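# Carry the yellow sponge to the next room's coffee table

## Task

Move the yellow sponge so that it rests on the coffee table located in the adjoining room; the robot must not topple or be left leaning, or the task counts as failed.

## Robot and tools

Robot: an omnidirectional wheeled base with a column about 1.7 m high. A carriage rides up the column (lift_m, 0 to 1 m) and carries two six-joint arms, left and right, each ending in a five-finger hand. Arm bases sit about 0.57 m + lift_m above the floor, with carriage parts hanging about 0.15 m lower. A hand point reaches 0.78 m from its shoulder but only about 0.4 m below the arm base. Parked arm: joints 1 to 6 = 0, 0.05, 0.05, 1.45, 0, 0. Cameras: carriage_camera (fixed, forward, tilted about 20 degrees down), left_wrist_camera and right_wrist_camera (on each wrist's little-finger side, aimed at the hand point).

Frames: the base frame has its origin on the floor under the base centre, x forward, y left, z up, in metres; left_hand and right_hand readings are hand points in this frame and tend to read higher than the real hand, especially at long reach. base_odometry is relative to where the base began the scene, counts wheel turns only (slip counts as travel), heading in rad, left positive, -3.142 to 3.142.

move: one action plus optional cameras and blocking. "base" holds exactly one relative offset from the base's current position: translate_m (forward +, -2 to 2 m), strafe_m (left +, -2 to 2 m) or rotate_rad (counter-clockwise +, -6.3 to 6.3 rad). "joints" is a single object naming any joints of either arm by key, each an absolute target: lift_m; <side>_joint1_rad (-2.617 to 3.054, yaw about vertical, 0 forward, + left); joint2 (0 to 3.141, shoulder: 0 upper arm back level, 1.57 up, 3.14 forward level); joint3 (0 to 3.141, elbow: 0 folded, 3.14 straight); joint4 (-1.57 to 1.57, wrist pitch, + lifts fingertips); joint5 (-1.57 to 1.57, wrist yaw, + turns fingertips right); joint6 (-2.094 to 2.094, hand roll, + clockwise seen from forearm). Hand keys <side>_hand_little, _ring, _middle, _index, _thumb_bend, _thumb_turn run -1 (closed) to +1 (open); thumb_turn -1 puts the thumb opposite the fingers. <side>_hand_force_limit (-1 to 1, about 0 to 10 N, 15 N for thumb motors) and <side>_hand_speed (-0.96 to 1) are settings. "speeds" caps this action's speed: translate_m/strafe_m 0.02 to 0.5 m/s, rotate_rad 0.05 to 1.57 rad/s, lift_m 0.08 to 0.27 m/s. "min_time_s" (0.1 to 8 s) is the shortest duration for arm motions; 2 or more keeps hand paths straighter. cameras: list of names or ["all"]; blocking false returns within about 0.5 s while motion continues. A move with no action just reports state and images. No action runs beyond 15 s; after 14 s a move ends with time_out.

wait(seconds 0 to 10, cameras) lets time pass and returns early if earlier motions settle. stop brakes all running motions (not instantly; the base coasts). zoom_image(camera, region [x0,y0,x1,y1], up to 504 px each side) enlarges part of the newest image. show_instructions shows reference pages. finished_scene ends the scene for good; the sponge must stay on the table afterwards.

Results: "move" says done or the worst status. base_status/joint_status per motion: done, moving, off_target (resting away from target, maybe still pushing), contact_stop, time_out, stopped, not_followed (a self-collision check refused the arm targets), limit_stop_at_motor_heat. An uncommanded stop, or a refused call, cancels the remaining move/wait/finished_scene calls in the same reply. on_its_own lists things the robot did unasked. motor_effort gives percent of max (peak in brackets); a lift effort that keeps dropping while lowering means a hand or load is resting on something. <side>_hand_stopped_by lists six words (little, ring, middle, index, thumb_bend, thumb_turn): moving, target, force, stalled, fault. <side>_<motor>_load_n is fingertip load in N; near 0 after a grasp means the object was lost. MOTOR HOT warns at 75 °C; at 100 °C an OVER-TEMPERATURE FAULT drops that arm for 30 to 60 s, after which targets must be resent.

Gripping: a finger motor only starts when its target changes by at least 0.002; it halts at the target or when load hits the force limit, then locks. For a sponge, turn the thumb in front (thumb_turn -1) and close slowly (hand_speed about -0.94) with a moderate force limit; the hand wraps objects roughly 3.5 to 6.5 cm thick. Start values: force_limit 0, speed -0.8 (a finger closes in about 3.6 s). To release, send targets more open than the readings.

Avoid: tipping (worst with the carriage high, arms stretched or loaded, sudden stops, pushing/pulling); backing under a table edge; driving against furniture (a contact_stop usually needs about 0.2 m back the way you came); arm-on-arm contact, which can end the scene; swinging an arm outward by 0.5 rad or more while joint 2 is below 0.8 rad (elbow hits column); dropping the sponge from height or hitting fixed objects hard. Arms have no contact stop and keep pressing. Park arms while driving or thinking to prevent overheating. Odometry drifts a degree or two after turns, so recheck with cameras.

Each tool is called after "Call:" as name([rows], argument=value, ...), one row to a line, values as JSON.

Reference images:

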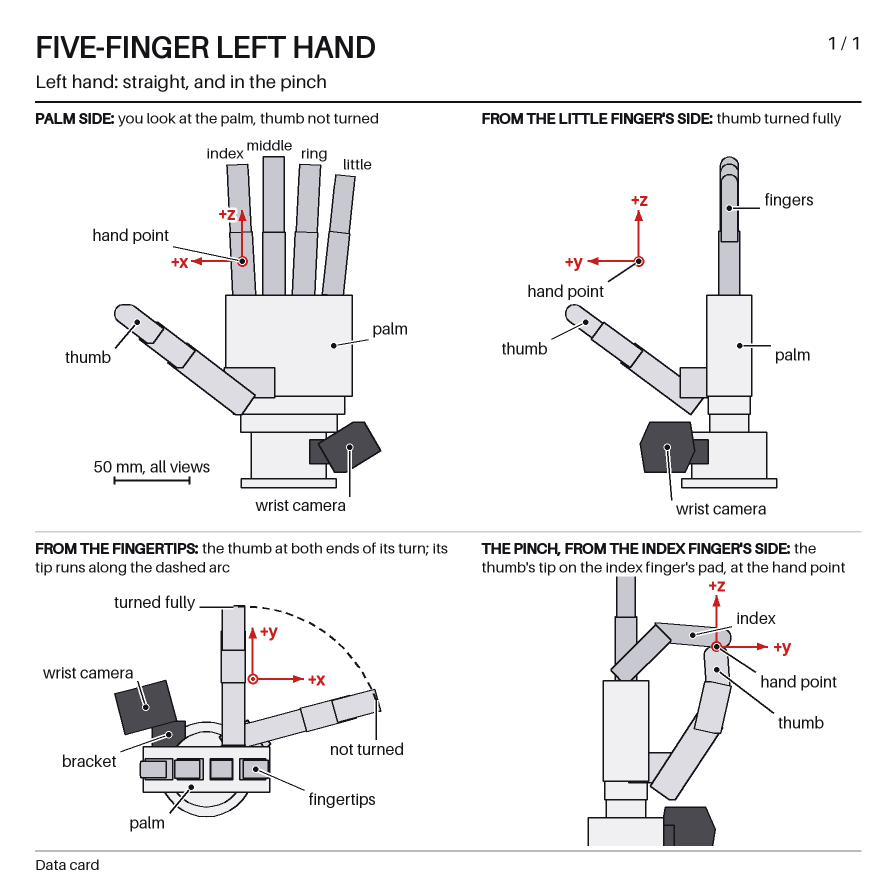

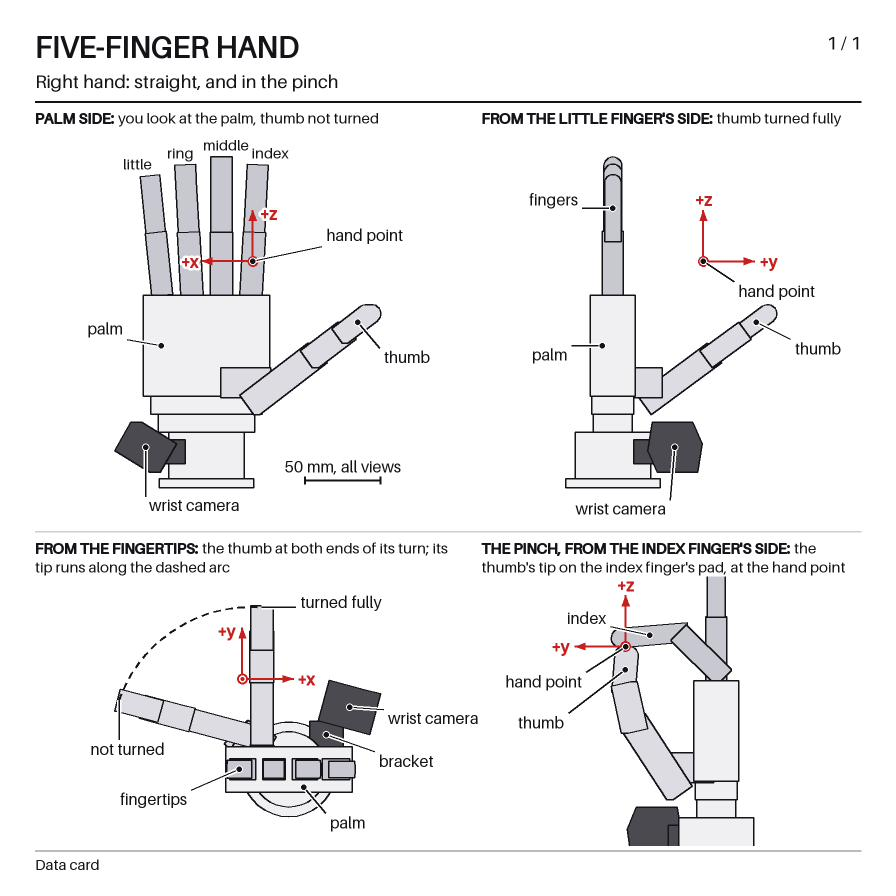

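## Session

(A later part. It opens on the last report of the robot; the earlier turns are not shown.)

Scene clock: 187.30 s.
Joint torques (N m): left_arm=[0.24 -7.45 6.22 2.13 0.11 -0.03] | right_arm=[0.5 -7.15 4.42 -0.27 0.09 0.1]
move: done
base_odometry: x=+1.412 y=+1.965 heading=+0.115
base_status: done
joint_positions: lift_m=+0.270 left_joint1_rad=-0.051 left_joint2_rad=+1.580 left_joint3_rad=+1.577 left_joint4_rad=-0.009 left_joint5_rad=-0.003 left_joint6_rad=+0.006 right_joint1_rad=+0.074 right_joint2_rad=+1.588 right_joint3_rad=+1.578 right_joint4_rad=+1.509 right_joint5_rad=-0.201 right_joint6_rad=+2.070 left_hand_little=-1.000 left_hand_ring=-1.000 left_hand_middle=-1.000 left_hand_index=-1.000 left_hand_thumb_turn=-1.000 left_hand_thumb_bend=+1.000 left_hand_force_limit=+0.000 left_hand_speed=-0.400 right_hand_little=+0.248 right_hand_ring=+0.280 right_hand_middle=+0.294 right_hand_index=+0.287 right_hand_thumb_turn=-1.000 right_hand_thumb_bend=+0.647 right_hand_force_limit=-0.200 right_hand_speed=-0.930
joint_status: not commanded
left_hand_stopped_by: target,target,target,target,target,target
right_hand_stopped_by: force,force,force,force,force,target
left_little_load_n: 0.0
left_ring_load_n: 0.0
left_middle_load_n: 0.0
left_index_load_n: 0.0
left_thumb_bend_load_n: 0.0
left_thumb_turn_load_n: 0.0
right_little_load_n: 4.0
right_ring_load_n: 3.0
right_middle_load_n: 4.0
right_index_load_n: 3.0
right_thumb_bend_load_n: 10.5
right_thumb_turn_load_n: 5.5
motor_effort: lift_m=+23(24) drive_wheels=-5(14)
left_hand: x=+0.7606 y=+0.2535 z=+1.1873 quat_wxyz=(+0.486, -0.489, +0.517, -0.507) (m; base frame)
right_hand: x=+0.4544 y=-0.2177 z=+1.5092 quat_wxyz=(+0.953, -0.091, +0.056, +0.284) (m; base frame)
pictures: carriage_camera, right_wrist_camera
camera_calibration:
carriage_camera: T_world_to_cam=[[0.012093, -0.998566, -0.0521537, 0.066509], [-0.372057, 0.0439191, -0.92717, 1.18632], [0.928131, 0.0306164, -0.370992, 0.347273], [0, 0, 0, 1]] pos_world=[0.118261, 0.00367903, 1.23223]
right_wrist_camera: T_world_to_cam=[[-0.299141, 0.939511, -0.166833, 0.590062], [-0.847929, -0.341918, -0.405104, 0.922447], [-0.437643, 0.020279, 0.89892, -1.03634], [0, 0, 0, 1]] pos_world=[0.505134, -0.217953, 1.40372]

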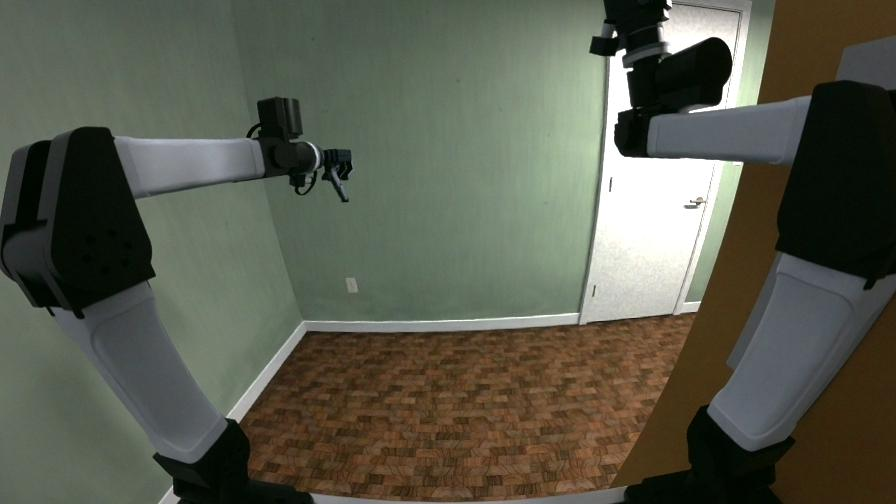

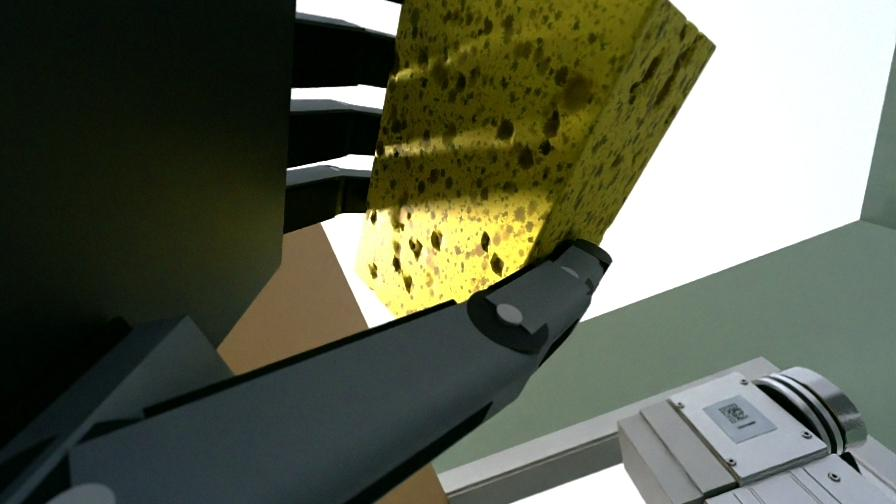

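Call:
move(base={"translate_m": 0.35}, speeds={"translate_m": 0.15}, joints={"left_joint1_rad": 0, "left_joint2_rad": 0.05, "left_joint3_rad": 0.05, "left_joint4_rad": 1.3, "left_joint5_rad": 0}, min_time_s=3, cameras=["carriage_camera", "right_wrist_camera"])

Scene clock: 191.00 s.
Joint torques (N m): left_arm=[0.65 2.1 4.57 0.47 0.11 -0.02] | right_arm=[-0.2 -6.69 4.81 -0.17 0.07 0.12]
move: done
base_odometry: x=+1.760 y=+2.006 heading=+0.115
base_status: done
joint_positions: lift_m=+0.270 left_joint1_rad=-0.004 left_joint2_rad=+0.059 left_joint3_rad=+0.058 left_joint4_rad=+1.288 left_joint5_rad=-0.002 left_joint6_rad=+0.006 right_joint1_rad=+0.080 right_joint2_rad=+1.584 right_joint3_rad=+1.574 right_joint4_rad=+1.500 right_joint5_rad=-0.201 right_joint6_rad=+2.070 left_hand_little=-1.000 left_hand_ring=-1.000 left_hand_middle=-1.000 left_hand_index=-1.000 left_hand_thumb_turn=-1.000 left_hand_thumb_bend=+1.000 left_hand_force_limit=+0.000 left_hand_speed=-0.400 right_hand_little=+0.248 right_hand_ring=+0.280 right_hand_middle=+0.294 right_hand_index=+0.287 right_hand_thumb_turn=-1.000 right_hand_thumb_bend=+0.647 right_hand_force_limit=-0.200 right_hand_speed=-0.930
joint_status: all done
left_hand_stopped_by: target,target,target,target,target,target
right_hand_stopped_by: force,force,force,force,force,target
left_little_load_n: 0.0
left_ring_load_n: 0.0
left_middle_load_n: 0.0
left_index_load_n: 0.0
left_thumb_bend_load_n: 0.0
left_thumb_turn_load_n: 0.0
right_little_load_n: 4.0
right_ring_load_n: 3.5
right_middle_load_n: 4.5
right_index_load_n: 3.0
right_thumb_bend_load_n: 10.5
right_thumb_turn_load_n: 5.5
motor_effort: lift_m=+24(24) drive_wheels=-3(14)
left_hand: x=+0.3622 y=+0.2801 z=+1.2437 quat_wxyz=(+0.701, -0.100, +0.100, -0.699) (m; base frame)
right_hand: x=+0.4547 y=-0.2162 z=+1.5097 quat_wxyz=(+0.952, -0.090, +0.060, +0.288) (m; base frame)
pictures: carriage_camera, right_wrist_camera
camera_calibration:
carriage_camera: T_world_to_cam=[[0.012093, -0.998566, -0.0521537, 0.066509], [-0.372057, 0.0439191, -0.92717, 1.18632], [0.928131, 0.0306164, -0.370992, 0.347273], [0, 0, 0, 1]] pos_world=[0.118261, 0.00367903, 1.23223]
right_wrist_camera: T_world_to_cam=[[-0.306937, 0.937453, -0.164231, 0.587917], [-0.848826, -0.347689, -0.398254, 0.912163], [-0.430446, 0.0171649, 0.902453, -1.0459], [0, 0, 0, 1]] pos_world=[0.504518, -0.216043, 1.4037]

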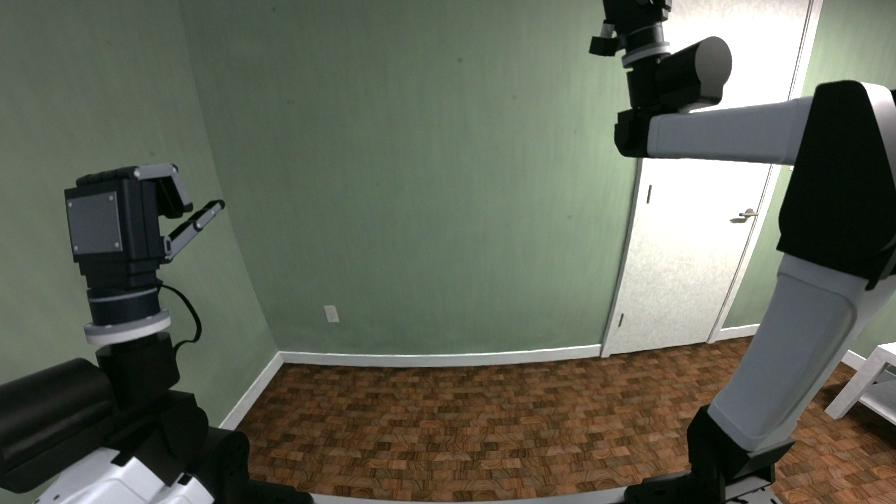

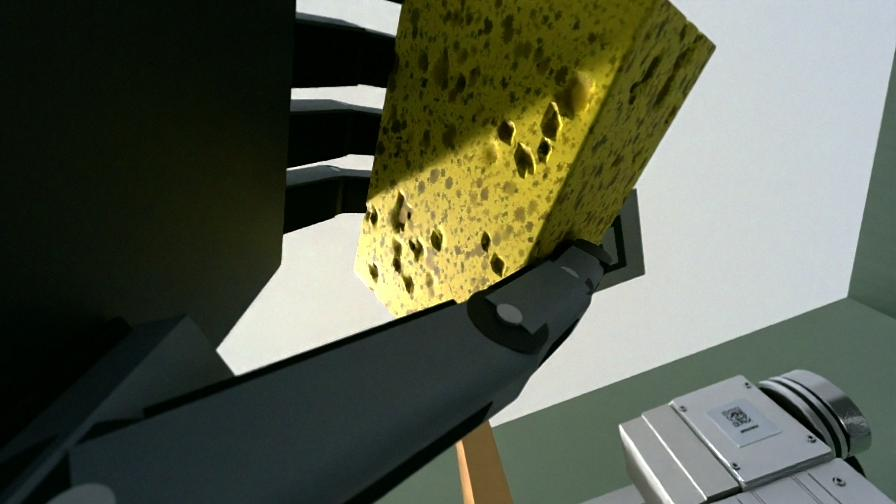

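Call:
move(base={"translate_m": 0.4}, speeds={"translate_m": 0.15}, joints={"right_joint1_rad": 0, "right_joint2_rad": 0.05, "right_joint3_rad": 0.05, "right_joint4_rad": 1.3, "right_joint5_rad": 0, "right_joint6_rad": 0}, min_time_s=3, cameras=["carriage_camera", "right_wrist_camera"])

Scene clock: 195.13 s.
Joint torques (N m): left_arm=[0.61 1.92 4.57 0.36 0.11 -0.02] | right_arm=[-0.8 2.28 4.88 0.19 0 -0.15]
move: done
base_odometry: x=+2.157 y=+2.052 heading=+0.116
base_status: done
joint_positions: lift_m=+0.270 left_joint1_rad=-0.004 left_joint2_rad=+0.059 left_joint3_rad=+0.058 left_joint4_rad=+1.295 left_joint5_rad=-0.002 left_joint6_rad=+0.006 right_joint1_rad=+0.007 right_joint2_rad=+0.060 right_joint3_rad=+0.057 right_joint4_rad=+1.307 right_joint5_rad=-0.009 right_joint6_rad=+0.012 left_hand_little=-1.000 left_hand_ring=-1.000 left_hand_middle=-1.000 left_hand_index=-1.000 left_hand_thumb_turn=-1.000 left_hand_thumb_bend=+1.000 left_hand_force_limit=+0.000 left_hand_speed=-0.400 right_hand_little=+0.248 right_hand_ring=+0.280 right_hand_middle=+0.294 right_hand_index=+0.287 right_hand_thumb_turn=-1.000 right_hand_thumb_bend=+0.647 right_hand_force_limit=-0.200 right_hand_speed=-0.930
joint_status: all done
left_hand_stopped_by: target,target,target,target,target,target
right_hand_stopped_by: force,force,force,force,force,target
left_little_load_n: 0.0
left_ring_load_n: 0.0
left_middle_load_n: 0.0
left_index_load_n: -0.5
left_thumb_bend_load_n: 0.0
left_thumb_turn_load_n: 0.0
right_little_load_n: 4.0
right_ring_load_n: 3.0
right_middle_load_n: 4.0
right_index_load_n: 3.0
right_thumb_bend_load_n: 10.5
right_thumb_turn_load_n: 5.5
motor_effort: lift_m=+24(24) drive_wheels=+3(12)
left_hand: x=+0.3605 y=+0.2801 z=+1.2446 quat_wxyz=(+0.701, -0.098, +0.097, -0.700) (m; base frame)
right_hand: x=+0.3574 y=-0.2765 z=+1.2455 quat_wxyz=(+0.708, -0.097, +0.091, -0.694) (m; base frame)
pictures: carriage_camera, right_wrist_camera
camera_calibration:
carriage_camera: T_world_to_cam=[[0.012093, -0.998566, -0.0521537, 0.066509], [-0.372057, 0.0439191, -0.92717, 1.18632], [0.928131, 0.0306164, -0.370992, 0.347273], [0, 0, 0, 1]] pos_world=[0.118261, 0.00367903, 1.23223]
right_wrist_camera: T_world_to_cam=[[0.935796, -0.25869, -0.23951, -0.109835], [0.0827656, 0.821602, -0.564021, 0.900222], [0.342689, 0.507986, 0.790263, -0.849226], [0, 0, 0, 1]] pos_world=[0.319296, -0.336643, 1.15255]

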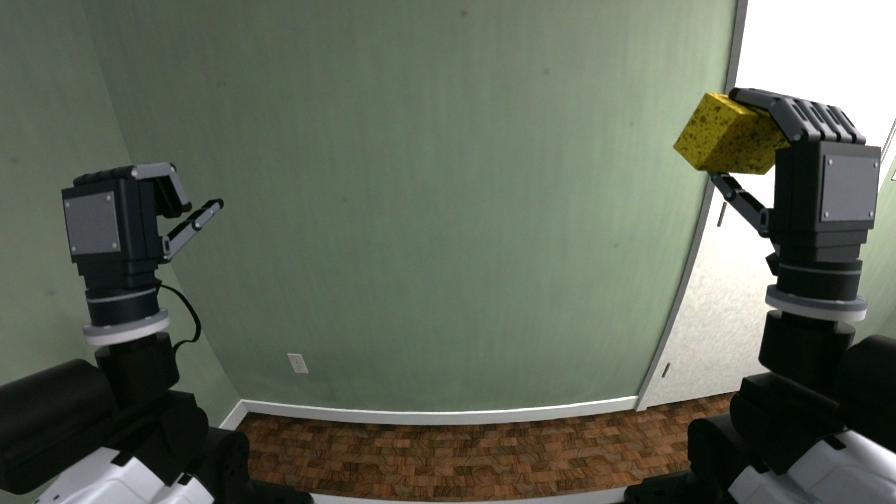

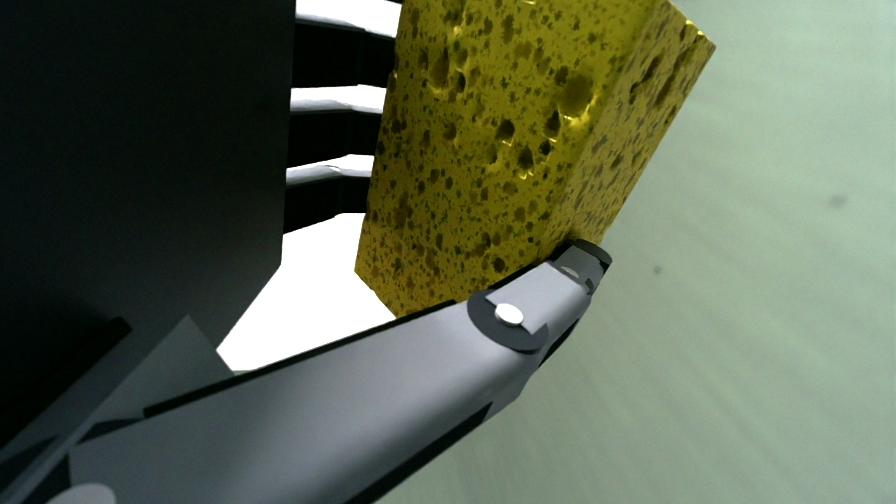

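Call:
move(base={"rotate_rad": -1.2}, speeds={"rotate_rad": 0.6}, cameras=["carriage_camera"])

Scene clock: 198.37 s.
Joint torques (N m): left_arm=[0.61 2.13 4.55 0.35 0.11 -0.02] | right_arm=[-0.83 2.36 4.86 0.21 -0.05 -0.14]
move: done
base_odometry: x=+2.157 y=+2.052 heading=-1.084
base_status: done
joint_positions: lift_m=+0.270 left_joint1_rad=-0.004 left_joint2_rad=+0.059 left_joint3_rad=+0.058 left_joint4_rad=+1.295 left_joint5_rad=-0.002 left_joint6_rad=+0.006 right_joint1_rad=+0.007 right_joint2_rad=+0.060 right_joint3_rad=+0.057 right_joint4_rad=+1.305 right_joint5_rad=-0.006 right_joint6_rad=+0.012 left_hand_little=-1.000 left_hand_ring=-1.000 left_hand_middle=-1.000 left_hand_index=-1.000 left_hand_thumb_turn=-1.000 left_hand_thumb_bend=+1.000 left_hand_force_limit=+0.000 left_hand_speed=-0.400 right_hand_little=+0.248 right_hand_ring=+0.280 right_hand_middle=+0.294 right_hand_index=+0.287 right_hand_thumb_turn=-1.000 right_hand_thumb_bend=+0.647 right_hand_force_limit=-0.200 right_hand_speed=-0.930
joint_status: not commanded
left_hand_stopped_by: target,target,target,target,target,target
right_hand_stopped_by: force,force,force,force,force,target
left_little_load_n: 0.0
left_ring_load_n: 0.0
left_middle_load_n: 0.0
left_index_load_n: 0.0
left_thumb_bend_load_n: 0.0
left_thumb_turn_load_n: 0.0
right_little_load_n: 4.5
right_ring_load_n: 3.5
right_middle_load_n: 4.0
right_index_load_n: 3.0
right_thumb_bend_load_n: 11.0
right_thumb_turn_load_n: 5.5
motor_effort: lift_m=+24(24) drive_wheels=+5(11)
left_hand: x=+0.3604 y=+0.2801 z=+1.2447 quat_wxyz=(+0.701, -0.098, +0.097, -0.700) (m; base frame)
right_hand: x=+0.3579 y=-0.2772 z=+1.2453 quat_wxyz=(+0.707, -0.096, +0.093, -0.694) (m; base frame)
pictures: carriage_camera
camera_calibration:
carriage_camera: T_world_to_cam=[[0.012093, -0.998566, -0.0521537, 0.066509], [-0.372057, 0.0439191, -0.92717, 1.18632], [0.928131, 0.0306164, -0.370992, 0.347273], [0, 0, 0, 1]] pos_world=[0.118261, 0.00367903, 1.23223]

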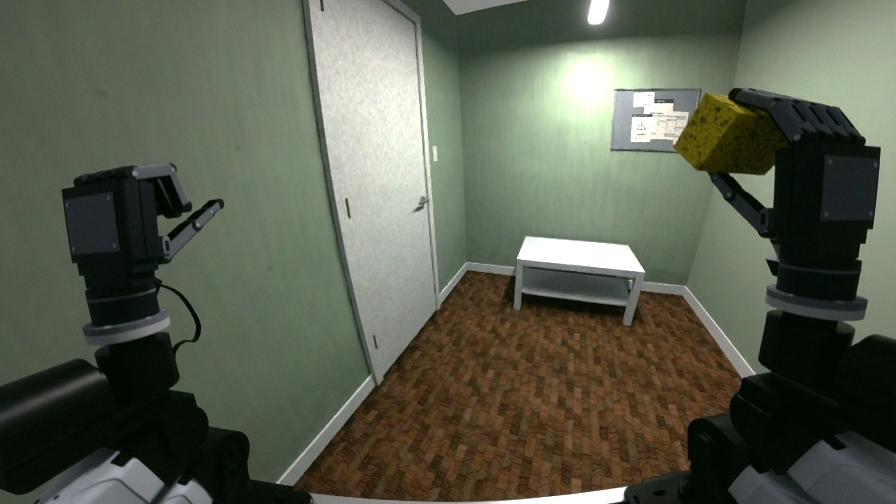

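Call:
move(base={"rotate_rad": -0.377}, speeds={"rotate_rad": 0.6})

Call:
move(base={"translate_m": 1.0}, speeds={"translate_m": 0.3}, cameras=["carriage_camera"])

Scene clock: 200.87 s.
Joint torques (N m): left_arm=[0.58 2.1 4.53 0.34 0.11 -0.02] | right_arm=[-0.88 2.25 4.89 0.22 -0.04 -0.13]
move: done
base_odometry: x=+2.157 y=+2.052 heading=-1.460
base_status: done
joint_positions: lift_m=+0.270 left_joint1_rad=-0.004 left_joint2_rad=+0.059 left_joint3_rad=+0.058 left_joint4_rad=+1.296 left_joint5_rad=-0.002 left_joint6_rad=+0.006 right_joint1_rad=+0.007 right_joint2_rad=+0.060 right_joint3_rad=+0.057 right_joint4_rad=+1.305 right_joint5_rad=-0.005 right_joint6_rad=+0.012 left_hand_little=-1.000 left_hand_ring=-1.000 left_hand_middle=-1.000 left_hand_index=-1.000 left_hand_thumb_turn=-1.000 left_hand_thumb_bend=+1.000 left_hand_force_limit=+0.000 left_hand_speed=-0.400 right_hand_little=+0.248 right_hand_ring=+0.280 right_hand_middle=+0.294 right_hand_index=+0.287 right_hand_thumb_turn=-1.000 right_hand_thumb_bend=+0.647 right_hand_force_limit=-0.200 right_hand_speed=-0.930
joint_status: not commanded
left_hand_stopped_by: target,target,target,target,target,target
right_hand_stopped_by: force,force,force,force,force,target
left_little_load_n: 0.0
left_ring_load_n: 0.0
left_middle_load_n: 0.0
left_index_load_n: 0.0
left_thumb_bend_load_n: 0.0
left_thumb_turn_load_n: 0.0
right_little_load_n: 4.0
right_ring_load_n: 3.5
right_middle_load_n: 4.0
right_index_load_n: 3.5
right_thumb_bend_load_n: 10.5
right_thumb_turn_load_n: 5.5
motor_effort: lift_m=+23(24) drive_wheels=+5(11)
left_hand: x=+0.3603 y=+0.2801 z=+1.2448 quat_wxyz=(+0.701, -0.098, +0.097, -0.700) (m; base frame)
right_hand: x=+0.3580 y=-0.2774 z=+1.2453 quat_wxyz=(+0.707, -0.096, +0.093, -0.694) (m; base frame)
pictures: none

Scene clock: 205.80 s.
Joint torques (N m): left_arm=[0.57 2.19 4.59 0.32 0.11 -0.03] | right_arm=[-0.83 2.32 4.9 0.23 -0.06 -0.15]
move: done
base_odometry: x=+2.266 y=+1.058 heading=-1.461
base_status: done
joint_positions: lift_m=+0.270 left_joint1_rad=-0.004 left_joint2_rad=+0.059 left_joint3_rad=+0.058 left_joint4_rad=+1.298 left_joint5_rad=-0.002 left_joint6_rad=+0.006 right_joint1_rad=+0.007 right_joint2_rad=+0.060 right_joint3_rad=+0.057 right_joint4_rad=+1.303 right_joint5_rad=-0.005 right_joint6_rad=+0.012 left_hand_little=-1.000 left_hand_ring=-1.000 left_hand_middle=-1.000 left_hand_index=-1.000 left_hand_thumb_turn=-1.000 left_hand_thumb_bend=+1.000 left_hand_force_limit=+0.000 left_hand_speed=-0.400 right_hand_little=+0.248 right_hand_ring=+0.280 right_hand_middle=+0.294 right_hand_index=+0.287 right_hand_thumb_turn=-1.000 right_hand_thumb_bend=+0.647 right_hand_force_limit=-0.200 right_hand_speed=-0.930
joint_status: not commanded
left_hand_stopped_by: target,target,target,target,target,target
right_hand_stopped_by: force,force,force,force,force,target
left_little_load_n: 0.0
left_ring_load_n: 0.0
left_middle_load_n: 0.0
left_index_load_n: -0.5
left_thumb_bend_load_n: 0.0
left_thumb_turn_load_n: 0.0
right_little_load_n: 4.5
right_ring_load_n: 3.0
right_middle_load_n: 4.0
right_index_load_n: 3.0
right_thumb_bend_load_n: 10.5
right_thumb_turn_load_n: 5.5
motor_effort: lift_m=+23(24) drive_wheels=+6(18)
left_hand: x=+0.3597 y=+0.2801 z=+1.2451 quat_wxyz=(+0.701, -0.097, +0.096, -0.700) (m; base frame)
right_hand: x=+0.3584 y=-0.2774 z=+1.2451 quat_wxyz=(+0.707, -0.097, +0.094, -0.694) (m; base frame)
pictures: carriage_camera
camera_calibration:
carriage_camera: T_world_to_cam=[[0.012093, -0.998566, -0.0521537, 0.066509], [-0.372057, 0.0439191, -0.92717, 1.18632], [0.928131, 0.0306164, -0.370992, 0.347273], [0, 0, 0, 1]] pos_world=[0.118261, 0.00367903, 1.23223]

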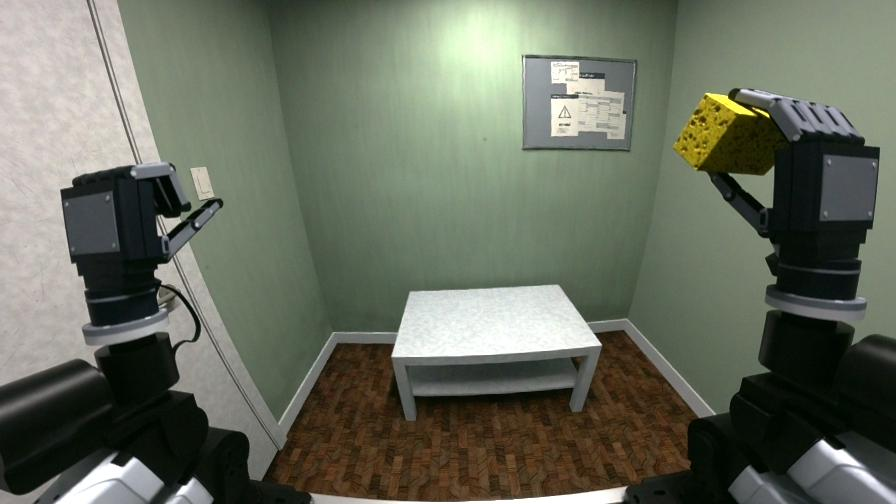

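Call:
move(base={"translate_m": 0.31}, speeds={"translate_m": 0.2}, joints={"lift_m": 0.45, "right_joint1_rad": -0.01, "right_joint2_rad": 1.6, "right_joint3_rad": 1.6, "right_joint4_rad": -0.785, "right_joint5_rad": 0, "right_joint6_rad": 0}, min_time_s=3)

Call:
move(joints={"right_joint1_rad": -0.01, "right_joint2_rad": 2.74, "right_joint3_rad": 1.585, "right_joint4_rad": 0.4, "right_joint5_rad": 0, "right_joint6_rad": 0}, min_time_s=3, cameras=["all"])

Scene clock: 209.87 s.
Joint torques (N m): left_arm=[0.61 2.39 4.79 0.32 0.1 -0.03] | right_arm=[-0.87 -5.97 9.58 1.49 -0.06 -0.15]
move: done
base_odometry: x=+2.299 y=+0.750 heading=-1.462
base_status: done
joint_positions: lift_m=+0.450 left_joint1_rad=-0.004 left_joint2_rad=+0.056 left_joint3_rad=+0.056 left_joint4_rad=+1.298 left_joint5_rad=-0.002 left_joint6_rad=+0.006 right_joint1_rad=-0.002 right_joint2_rad=+1.589 right_joint3_rad=+1.571 right_joint4_rad=-0.775 right_joint5_rad=-0.005 right_joint6_rad=+0.011 left_hand_little=-1.000 left_hand_ring=-1.000 left_hand_middle=-1.000 left_hand_index=-1.000 left_hand_thumb_turn=-1.000 left_hand_thumb_bend=+1.000 left_hand_force_limit=+0.000 left_hand_speed=-0.400 right_hand_little=+0.248 right_hand_ring=+0.280 right_hand_middle=+0.294 right_hand_index=+0.287 right_hand_thumb_turn=-1.000 right_hand_thumb_bend=+0.647 right_hand_force_limit=-0.200 right_hand_speed=-0.930
joint_status: all done
left_hand_stopped_by: target,target,target,target,target,target
right_hand_stopped_by: force,force,force,force,force,target
left_little_load_n: 0.0
left_ring_load_n: 0.0
left_middle_load_n: 0.0
left_index_load_n: 0.0
left_thumb_bend_load_n: 0.5
left_thumb_turn_load_n: 0.0
right_little_load_n: 4.5
right_ring_load_n: 3.5
right_middle_load_n: 4.5
right_index_load_n: 3.0
right_thumb_bend_load_n: 10.5
right_thumb_turn_load_n: 5.5
motor_effort: lift_m=+27(33) drive_wheels=-7(16)
left_hand: x=+0.3594 y=+0.2801 z=+1.4241 quat_wxyz=(+0.701, -0.097, +0.096, -0.700) (m; base frame)
right_hand: x=+0.6440 y=-0.2791 z=+1.1936 quat_wxyz=(+0.271, -0.651, +0.658, -0.265) (m; base frame)
pictures: none

Scene clock: 213.17 s.
Joint torques (N m): left_arm=[0.64 2.45 4.81 0.32 0.11 -0.03] | right_arm=[-0.88 -11.75 6.41 1.78 -0.03 -0.13]
move: done
base_odometry: x=+2.299 y=+0.750 heading=-1.462
base_status: not commanded
joint_positions: lift_m=+0.450 left_joint1_rad=-0.004 left_joint2_rad=+0.056 left_joint3_rad=+0.056 left_joint4_rad=+1.298 left_joint5_rad=-0.002 left_joint6_rad=+0.006 right_joint1_rad=-0.002 right_joint2_rad=+2.724 right_joint3_rad=+1.571 right_joint4_rad=+0.377 right_joint5_rad=-0.005 right_joint6_rad=+0.011 left_hand_little=-1.000 left_hand_ring=-1.000 left_hand_middle=-1.000 left_hand_index=-1.000 left_hand_thumb_turn=-1.000 left_hand_thumb_bend=+1.000 left_hand_force_limit=+0.000 left_hand_speed=-0.400 right_hand_little=+0.248 right_hand_ring=+0.280 right_hand_middle=+0.294 right_hand_index=+0.287 right_hand_thumb_turn=-1.000 right_hand_thumb_bend=+0.647 right_hand_force_limit=-0.200 right_hand_speed=-0.930
joint_status: all done
left_hand_stopped_by: target,target,target,target,target,target
right_hand_stopped_by: force,force,force,force,force,target
left_little_load_n: 0.0
left_ring_load_n: 0.0
left_middle_load_n: 0.0
left_index_load_n: 0.0
left_thumb_bend_load_n: 0.0
left_thumb_turn_load_n: 0.0
right_little_load_n: 4.5
right_ring_load_n: 3.5
right_middle_load_n: 4.5
right_index_load_n: 3.5
right_thumb_bend_load_n: 10.5
right_thumb_turn_load_n: 5.5
motor_effort: lift_m=+27(27) drive_wheels=-7(7)
left_hand: x=+0.3594 y=+0.2801 z=+1.4241 quat_wxyz=(+0.701, -0.097, +0.096, -0.700) (m; base frame)
right_hand: x=+0.7927 y=-0.2794 z=+0.7843 quat_wxyz=(+0.276, -0.648, +0.656, -0.271) (m; base frame)
pictures: carriage_camera, left_wrist_camera, right_wrist_camera
camera_calibration:
carriage_camera: T_world_to_cam=[[0.012093, -0.998566, -0.0521537, 0.075881], [-0.372057, 0.0439191, -0.92717, 1.35294], [0.928131, 0.0306164, -0.370992, 0.41394], [0, 0, 0, 1]] pos_world=[0.118261, 0.00367903, 1.41193]
left_wrist_camera: T_world_to_cam=[[-0.912328, -0.271439, 0.30656, -0.0216986], [0.0714638, -0.842757, -0.53353, 0.978772], [0.403177, -0.464846, 0.788268, -1.0243], [0, 0, 0, 1]] pos_world=[0.32323, 0.342836, 1.33628]
right_wrist_camera: T_world_to_cam=[[-0.665737, -0.264924, -0.697574, 0.998628], [-0.531877, 0.824158, 0.194605, 0.499434], [0.523355, 0.500579, -0.689579, 0.382993], [0, 0, 0, 1]] pos_world=[0.730019, -0.33877, 0.863529]

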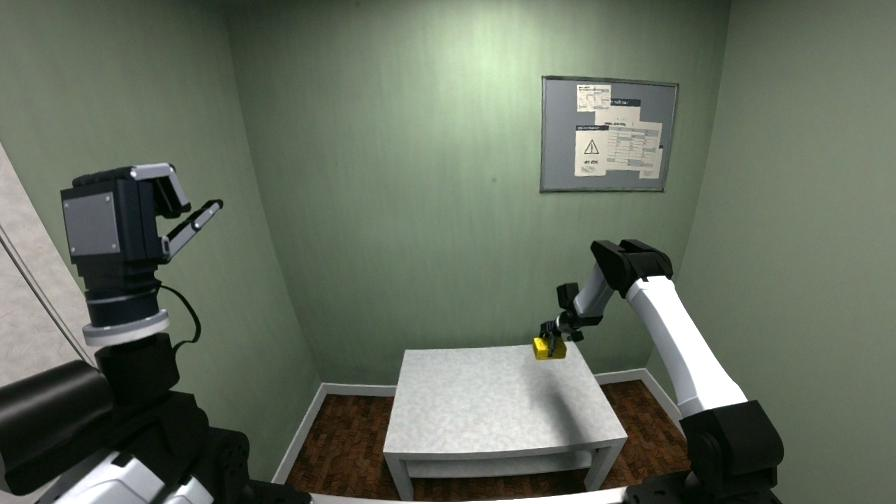

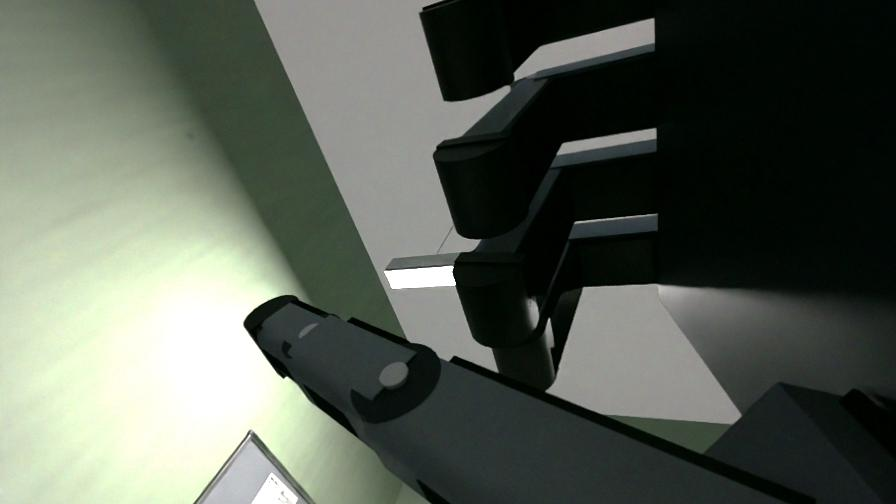

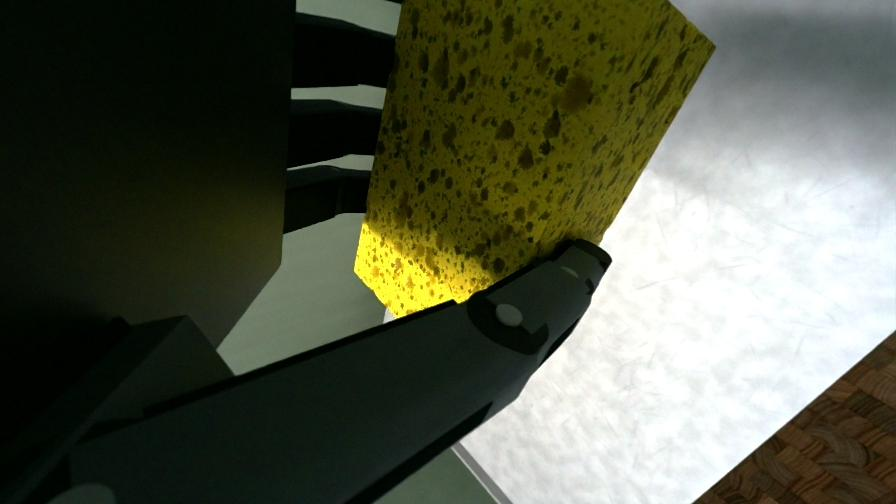

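Call:
move(joints={"lift_m": 0.18}, speeds={"lift_m": 0.1}, cameras=["carriage_camera", "right_wrist_camera"])

Scene clock: 216.60 s.
Joint torques (N m): left_arm=[0.64 2.44 4.9 0.32 0.11 -0.03] | right_arm=[-0.92 -12.6 6.35 1.68 -0.03 -0.14]
move: done
base_odometry: x=+2.299 y=+0.750 heading=-1.462
base_status: not commanded
joint_positions: lift_m=+0.180 left_joint1_rad=-0.004 left_joint2_rad=+0.056 left_joint3_rad=+0.054 left_joint4_rad=+1.298 left_joint5_rad=-0.002 left_joint6_rad=+0.006 right_joint1_rad=-0.002 right_joint2_rad=+2.732 right_joint3_rad=+1.572 right_joint4_rad=+0.390 right_joint5_rad=-0.005 right_joint6_rad=+0.011 left_hand_little=-1.000 left_hand_ring=-1.000 left_hand_middle=-1.000 left_hand_index=-1.000 left_hand_thumb_turn=-1.000 left_hand_thumb_bend=+1.000 left_hand_force_limit=+0.000 left_hand_speed=-0.400 right_hand_little=+0.248 right_hand_ring=+0.280 right_hand_middle=+0.294 right_hand_index=+0.287 right_hand_thumb_turn=-1.000 right_hand_thumb_bend=+0.647 right_hand_force_limit=-0.200 right_hand_speed=-0.930
joint_status: all done
left_hand_stopped_by: target,target,target,target,target,target
right_hand_stopped_by: force,force,force,force,force,target
left_little_load_n: 0.5
left_ring_load_n: 0.0
left_middle_load_n: 0.0
left_index_load_n: 0.0
left_thumb_bend_load_n: 0.0
left_thumb_turn_load_n: 0.0
right_little_load_n: 4.0
right_ring_load_n: 3.5
right_middle_load_n: 4.5
right_index_load_n: 3.5
right_thumb_bend_load_n: 10.5
right_thumb_turn_load_n: 5.5
motor_effort: lift_m=+20(23) drive_wheels=-6(7)
left_hand: x=+0.3599 y=+0.2801 z=+1.1543 quat_wxyz=(+0.701, -0.097, +0.096, -0.700) (m; base frame)
right_hand: x=+0.7935 y=-0.2794 z=+0.5128 quat_wxyz=(+0.278, -0.648, +0.655, -0.273) (m; base frame)
pictures: carriage_camera, right_wrist_camera
camera_calibration:
carriage_camera: T_world_to_cam=[[0.012093, -0.998566, -0.0521537, 0.0618308], [-0.372057, 0.0439191, -0.92717, 1.10316], [0.928131, 0.0306164, -0.370992, 0.313995], [0, 0, 0, 1]] pos_world=[0.118261, 0.00367903, 1.14253]
right_wrist_camera: T_world_to_cam=[[-0.661734, -0.264956, -0.701361, 0.808539], [-0.532989, 0.82416, 0.191529, 0.5552], [0.527287, 0.500558, -0.686593, 0.190633], [0, 0, 0, 1]] pos_world=[0.730435, -0.33877, 0.591628]

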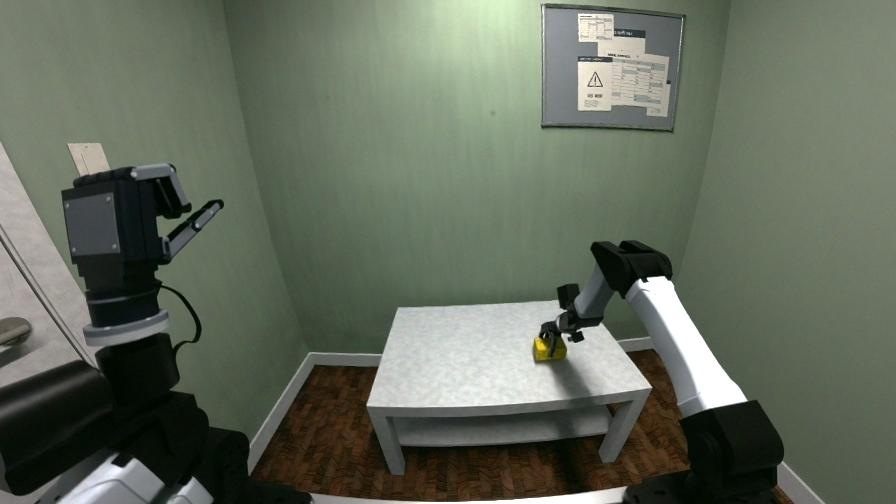

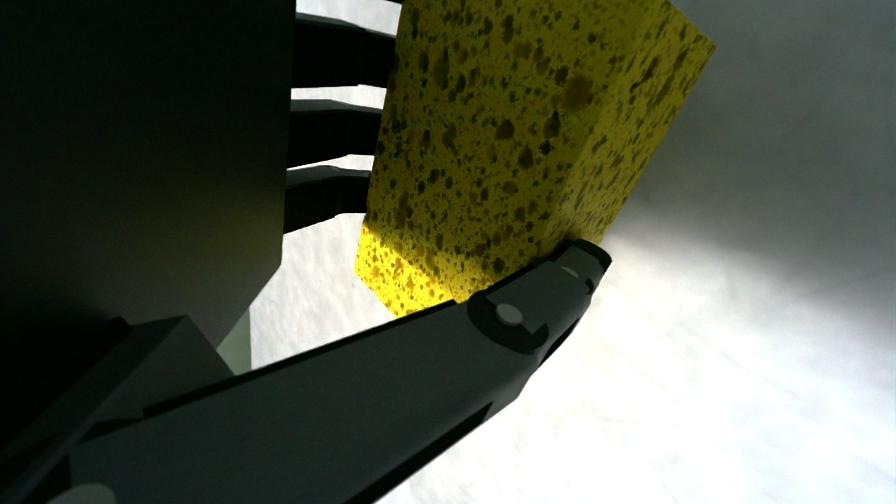

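Call:
move(joints={"lift_m": 0.16}, speeds={"lift_m": 0.08}, cameras=["right_wrist_camera"])

Call:
move(joints={"lift_m": 0.15}, speeds={"lift_m": 0.08}, cameras=["right_wrist_camera"])

Scene clock: 217.77 s.
Joint torques (N m): left_arm=[0.62 2.41 5.03 0.32 0.11 -0.02] | right_arm=[-0.88 -12.67 6.3 1.65 -0.03 -0.13]
move: done
base_odometry: x=+2.299 y=+0.750 heading=-1.462
base_status: not commanded
joint_positions: lift_m=+0.160 left_joint1_rad=-0.004 left_joint2_rad=+0.056 left_joint3_rad=+0.054 left_joint4_rad=+1.298 left_joint5_rad=-0.002 left_joint6_rad=+0.006 right_joint1_rad=-0.002 right_joint2_rad=+2.733 right_joint3_rad=+1.572 right_joint4_rad=+0.391 right_joint5_rad=-0.005 right_joint6_rad=+0.011 left_hand_little=-1.000 left_hand_ring=-1.000 left_hand_middle=-1.000 left_hand_index=-1.000 left_hand_thumb_turn=-1.000 left_hand_thumb_bend=+1.000 left_hand_force_limit=+0.000 left_hand_speed=-0.400 right_hand_little=+0.248 right_hand_ring=+0.280 right_hand_middle=+0.294 right_hand_index=+0.287 right_hand_thumb_turn=-1.000 right_hand_thumb_bend=+0.647 right_hand_force_limit=-0.200 right_hand_speed=-0.930
joint_status: all done
left_hand_stopped_by: target,target,target,target,target,target
right_hand_stopped_by: force,force,force,force,force,target
left_little_load_n: 0.0
left_ring_load_n: 0.0
left_middle_load_n: 0.0
left_index_load_n: -0.5
left_thumb_bend_load_n: 0.0
left_thumb_turn_load_n: 0.0
right_little_load_n: 4.5
right_ring_load_n: 3.0
right_middle_load_n: 4.5
right_index_load_n: 3.5
right_thumb_bend_load_n: 10.5
right_thumb_turn_load_n: 5.5
motor_effort: lift_m=+20(21) drive_wheels=-6(7)
left_hand: x=+0.3599 y=+0.2801 z=+1.1343 quat_wxyz=(+0.701, -0.097, +0.096, -0.700) (m; base frame)
right_hand: x=+0.7933 y=-0.2794 z=+0.4922 quat_wxyz=(+0.278, -0.648, +0.655, -0.273) (m; base frame)
pictures: right_wrist_camera
camera_calibration:
right_wrist_camera: T_world_to_cam=[[-0.661734, -0.264956, -0.701361, 0.794029], [-0.532989, 0.82416, 0.191529, 0.55902], [0.527287, 0.500558, -0.686593, 0.176664], [0, 0, 0, 1]] pos_world=[0.730235, -0.33877, 0.571128]

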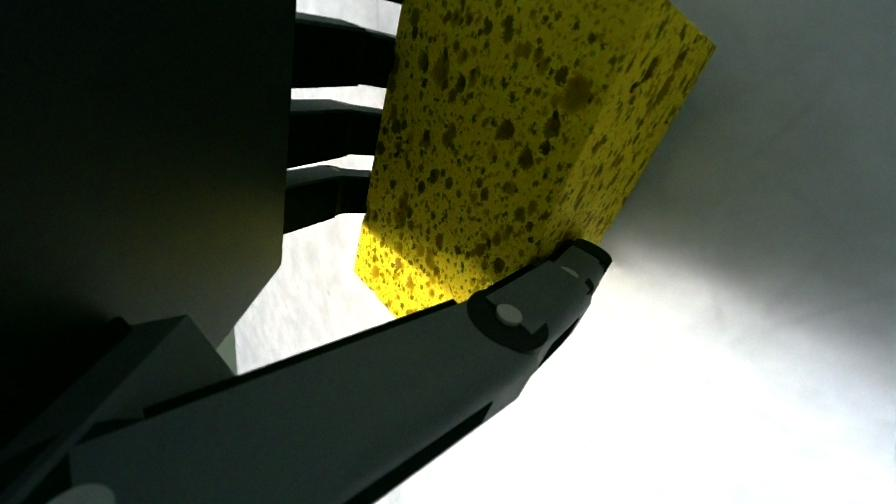

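Scene clock: 218.27 s.
Joint torques (N m): left_arm=[0.61 2.4 5.08 0.36 0.11 -0.02] | right_arm=[-0.87 -12.67 6.27 1.58 -0.04 -0.13]
move: done
base_odometry: x=+2.299 y=+0.750 heading=-1.462
base_status: not commanded
joint_positions: lift_m=+0.150 left_joint1_rad=-0.004 left_joint2_rad=+0.056 left_joint3_rad=+0.053 left_joint4_rad=+1.299 left_joint5_rad=-0.002 left_joint6_rad=+0.006 right_joint1_rad=-0.002 right_joint2_rad=+2.734 right_joint3_rad=+1.573 right_joint4_rad=+0.398 right_joint5_rad=-0.005 right_joint6_rad=+0.011 left_hand_little=-1.000 left_hand_ring=-1.000 left_hand_middle=-1.000 left_hand_index=-1.000 left_hand_thumb_turn=-1.000 left_hand_thumb_bend=+1.000 left_hand_force_limit=+0.000 left_hand_speed=-0.400 right_hand_little=+0.248 right_hand_ring=+0.280 right_hand_middle=+0.294 right_hand_index=+0.287 right_hand_thumb_turn=-1.000 right_hand_thumb_bend=+0.647 right_hand_force_limit=-0.200 right_hand_speed=-0.930
joint_status: all done
left_hand_stopped_by: target,target,target,target,target,target
right_hand_stopped_by: force,force,force,force,force,target
left_little_load_n: 0.0
left_ring_load_n: -0.5
left_middle_load_n: -0.5
left_index_load_n: 0.0
left_thumb_bend_load_n: 0.0
left_thumb_turn_load_n: 0.0
right_little_load_n: 2.5
right_ring_load_n: 2.5
right_middle_load_n: 4.0
right_index_load_n: 4.0
right_thumb_bend_load_n: 9.5
right_thumb_turn_load_n: 3.0
motor_effort: lift_m=+19(20) drive_wheels=+7(7)
left_hand: x=+0.3599 y=+0.2801 z=+1.1241 quat_wxyz=(+0.701, -0.097, +0.096, -0.700) (m; base frame)
right_hand: x=+0.7950 y=-0.2794 z=+0.4833 quat_wxyz=(+0.281, -0.647, +0.654, -0.275) (m; base frame)
pictures: right_wrist_camera
camera_calibration:
right_wrist_camera: T_world_to_cam=[[-0.656938, -0.26492, -0.705868, 0.787212], [-0.534269, 0.824162, 0.187918, 0.564382], [0.531967, 0.500574, -0.682962, 0.164163], [0, 0, 0, 1]] pos_world=[0.731353, -0.33877, 0.561728]

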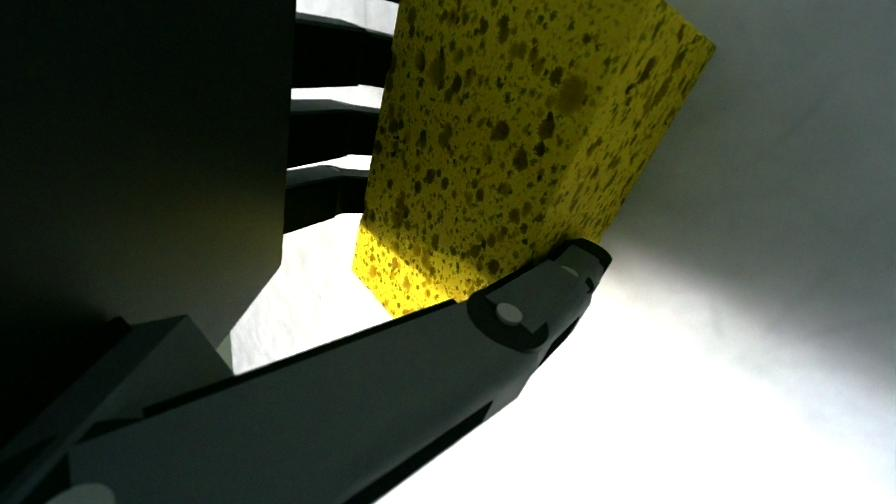

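Call:
move(joints={"right_hand_speed": -0.88, "right_hand_little": 0.6, "right_hand_ring": 0.6, "right_hand_middle": 0.6, "right_hand_index": 0.6, "right_hand_thumb_bend": 0.9}, cameras=["right_wrist_camera", "carriage_camera"])

Scene clock: 220.60 s.
Joint torques (N m): left_arm=[0.64 2.41 5.04 0.33 0.11 -0.03] | right_arm=[-0.94 -12.71 6.26 1.62 -0.05 -0.14]
move: done
base_odometry: x=+2.299 y=+0.750 heading=-1.462
base_status: not commanded
joint_positions: lift_m=+0.150 left_joint1_rad=-0.004 left_joint2_rad=+0.056 left_joint3_rad=+0.053 left_joint4_rad=+1.299 left_joint5_rad=-0.002 left_joint6_rad=+0.006 right_joint1_rad=-0.002 right_joint2_rad=+2.734 right_joint3_rad=+1.573 right_joint4_rad=+0.398 right_joint5_rad=-0.005 right_joint6_rad=+0.011 left_hand_little=-1.000 left_hand_ring=-1.000 left_hand_middle=-1.000 left_hand_index=-1.000 left_hand_thumb_turn=-1.000 left_hand_thumb_bend=+1.000 left_hand_force_limit=+0.000 left_hand_speed=-0.400 right_hand_little=+0.600 right_hand_ring=+0.600 right_hand_middle=+0.600 right_hand_index=+0.600 right_hand_thumb_turn=-1.000 right_hand_thumb_bend=+0.900 right_hand_force_limit=-0.200 right_hand_speed=-0.880
joint_status: all done
left_hand_stopped_by: target,target,target,target,target,target
right_hand_stopped_by: target,target,target,target,target,target
left_little_load_n: 0.0
left_ring_load_n: 0.0
left_middle_load_n: 0.0
left_index_load_n: 0.0
left_thumb_bend_load_n: 0.0
left_thumb_turn_load_n: 0.0
right_little_load_n: 0.0
right_ring_load_n: 0.0
right_middle_load_n: 0.0
right_index_load_n: 0.0
right_thumb_bend_load_n: -0.5
right_thumb_turn_load_n: 0.0
motor_effort: lift_m=+20(20) drive_wheels=+6(7)
left_hand: x=+0.3599 y=+0.2801 z=+1.1241 quat_wxyz=(+0.701, -0.097, +0.096, -0.700) (m; base frame)
right_hand: x=+0.7950 y=-0.2794 z=+0.4833 quat_wxyz=(+0.281, -0.647, +0.654, -0.275) (m; base frame)
pictures: carriage_camera, right_wrist_camera
camera_calibration:
carriage_camera: T_world_to_cam=[[0.012093, -0.998566, -0.0521537, 0.0602714], [-0.372057, 0.0439191, -0.92717, 1.07543], [0.928131, 0.0306164, -0.370992, 0.302902], [0, 0, 0, 1]] pos_world=[0.118261, 0.00367903, 1.11263]
right_wrist_camera: T_world_to_cam=[[-0.656938, -0.26492, -0.705868, 0.787212], [-0.534269, 0.824162, 0.187918, 0.564382], [0.531967, 0.500574, -0.682962, 0.164163], [0, 0, 0, 1]] pos_world=[0.731353, -0.33877, 0.561728]

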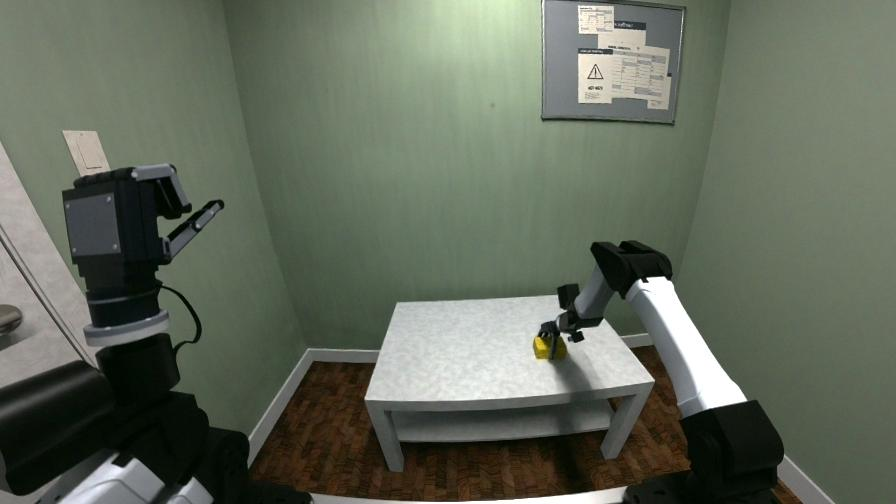

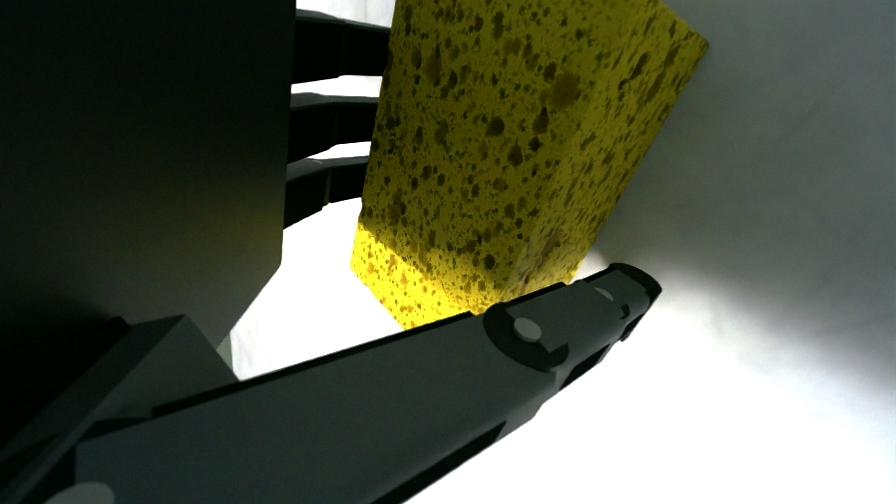

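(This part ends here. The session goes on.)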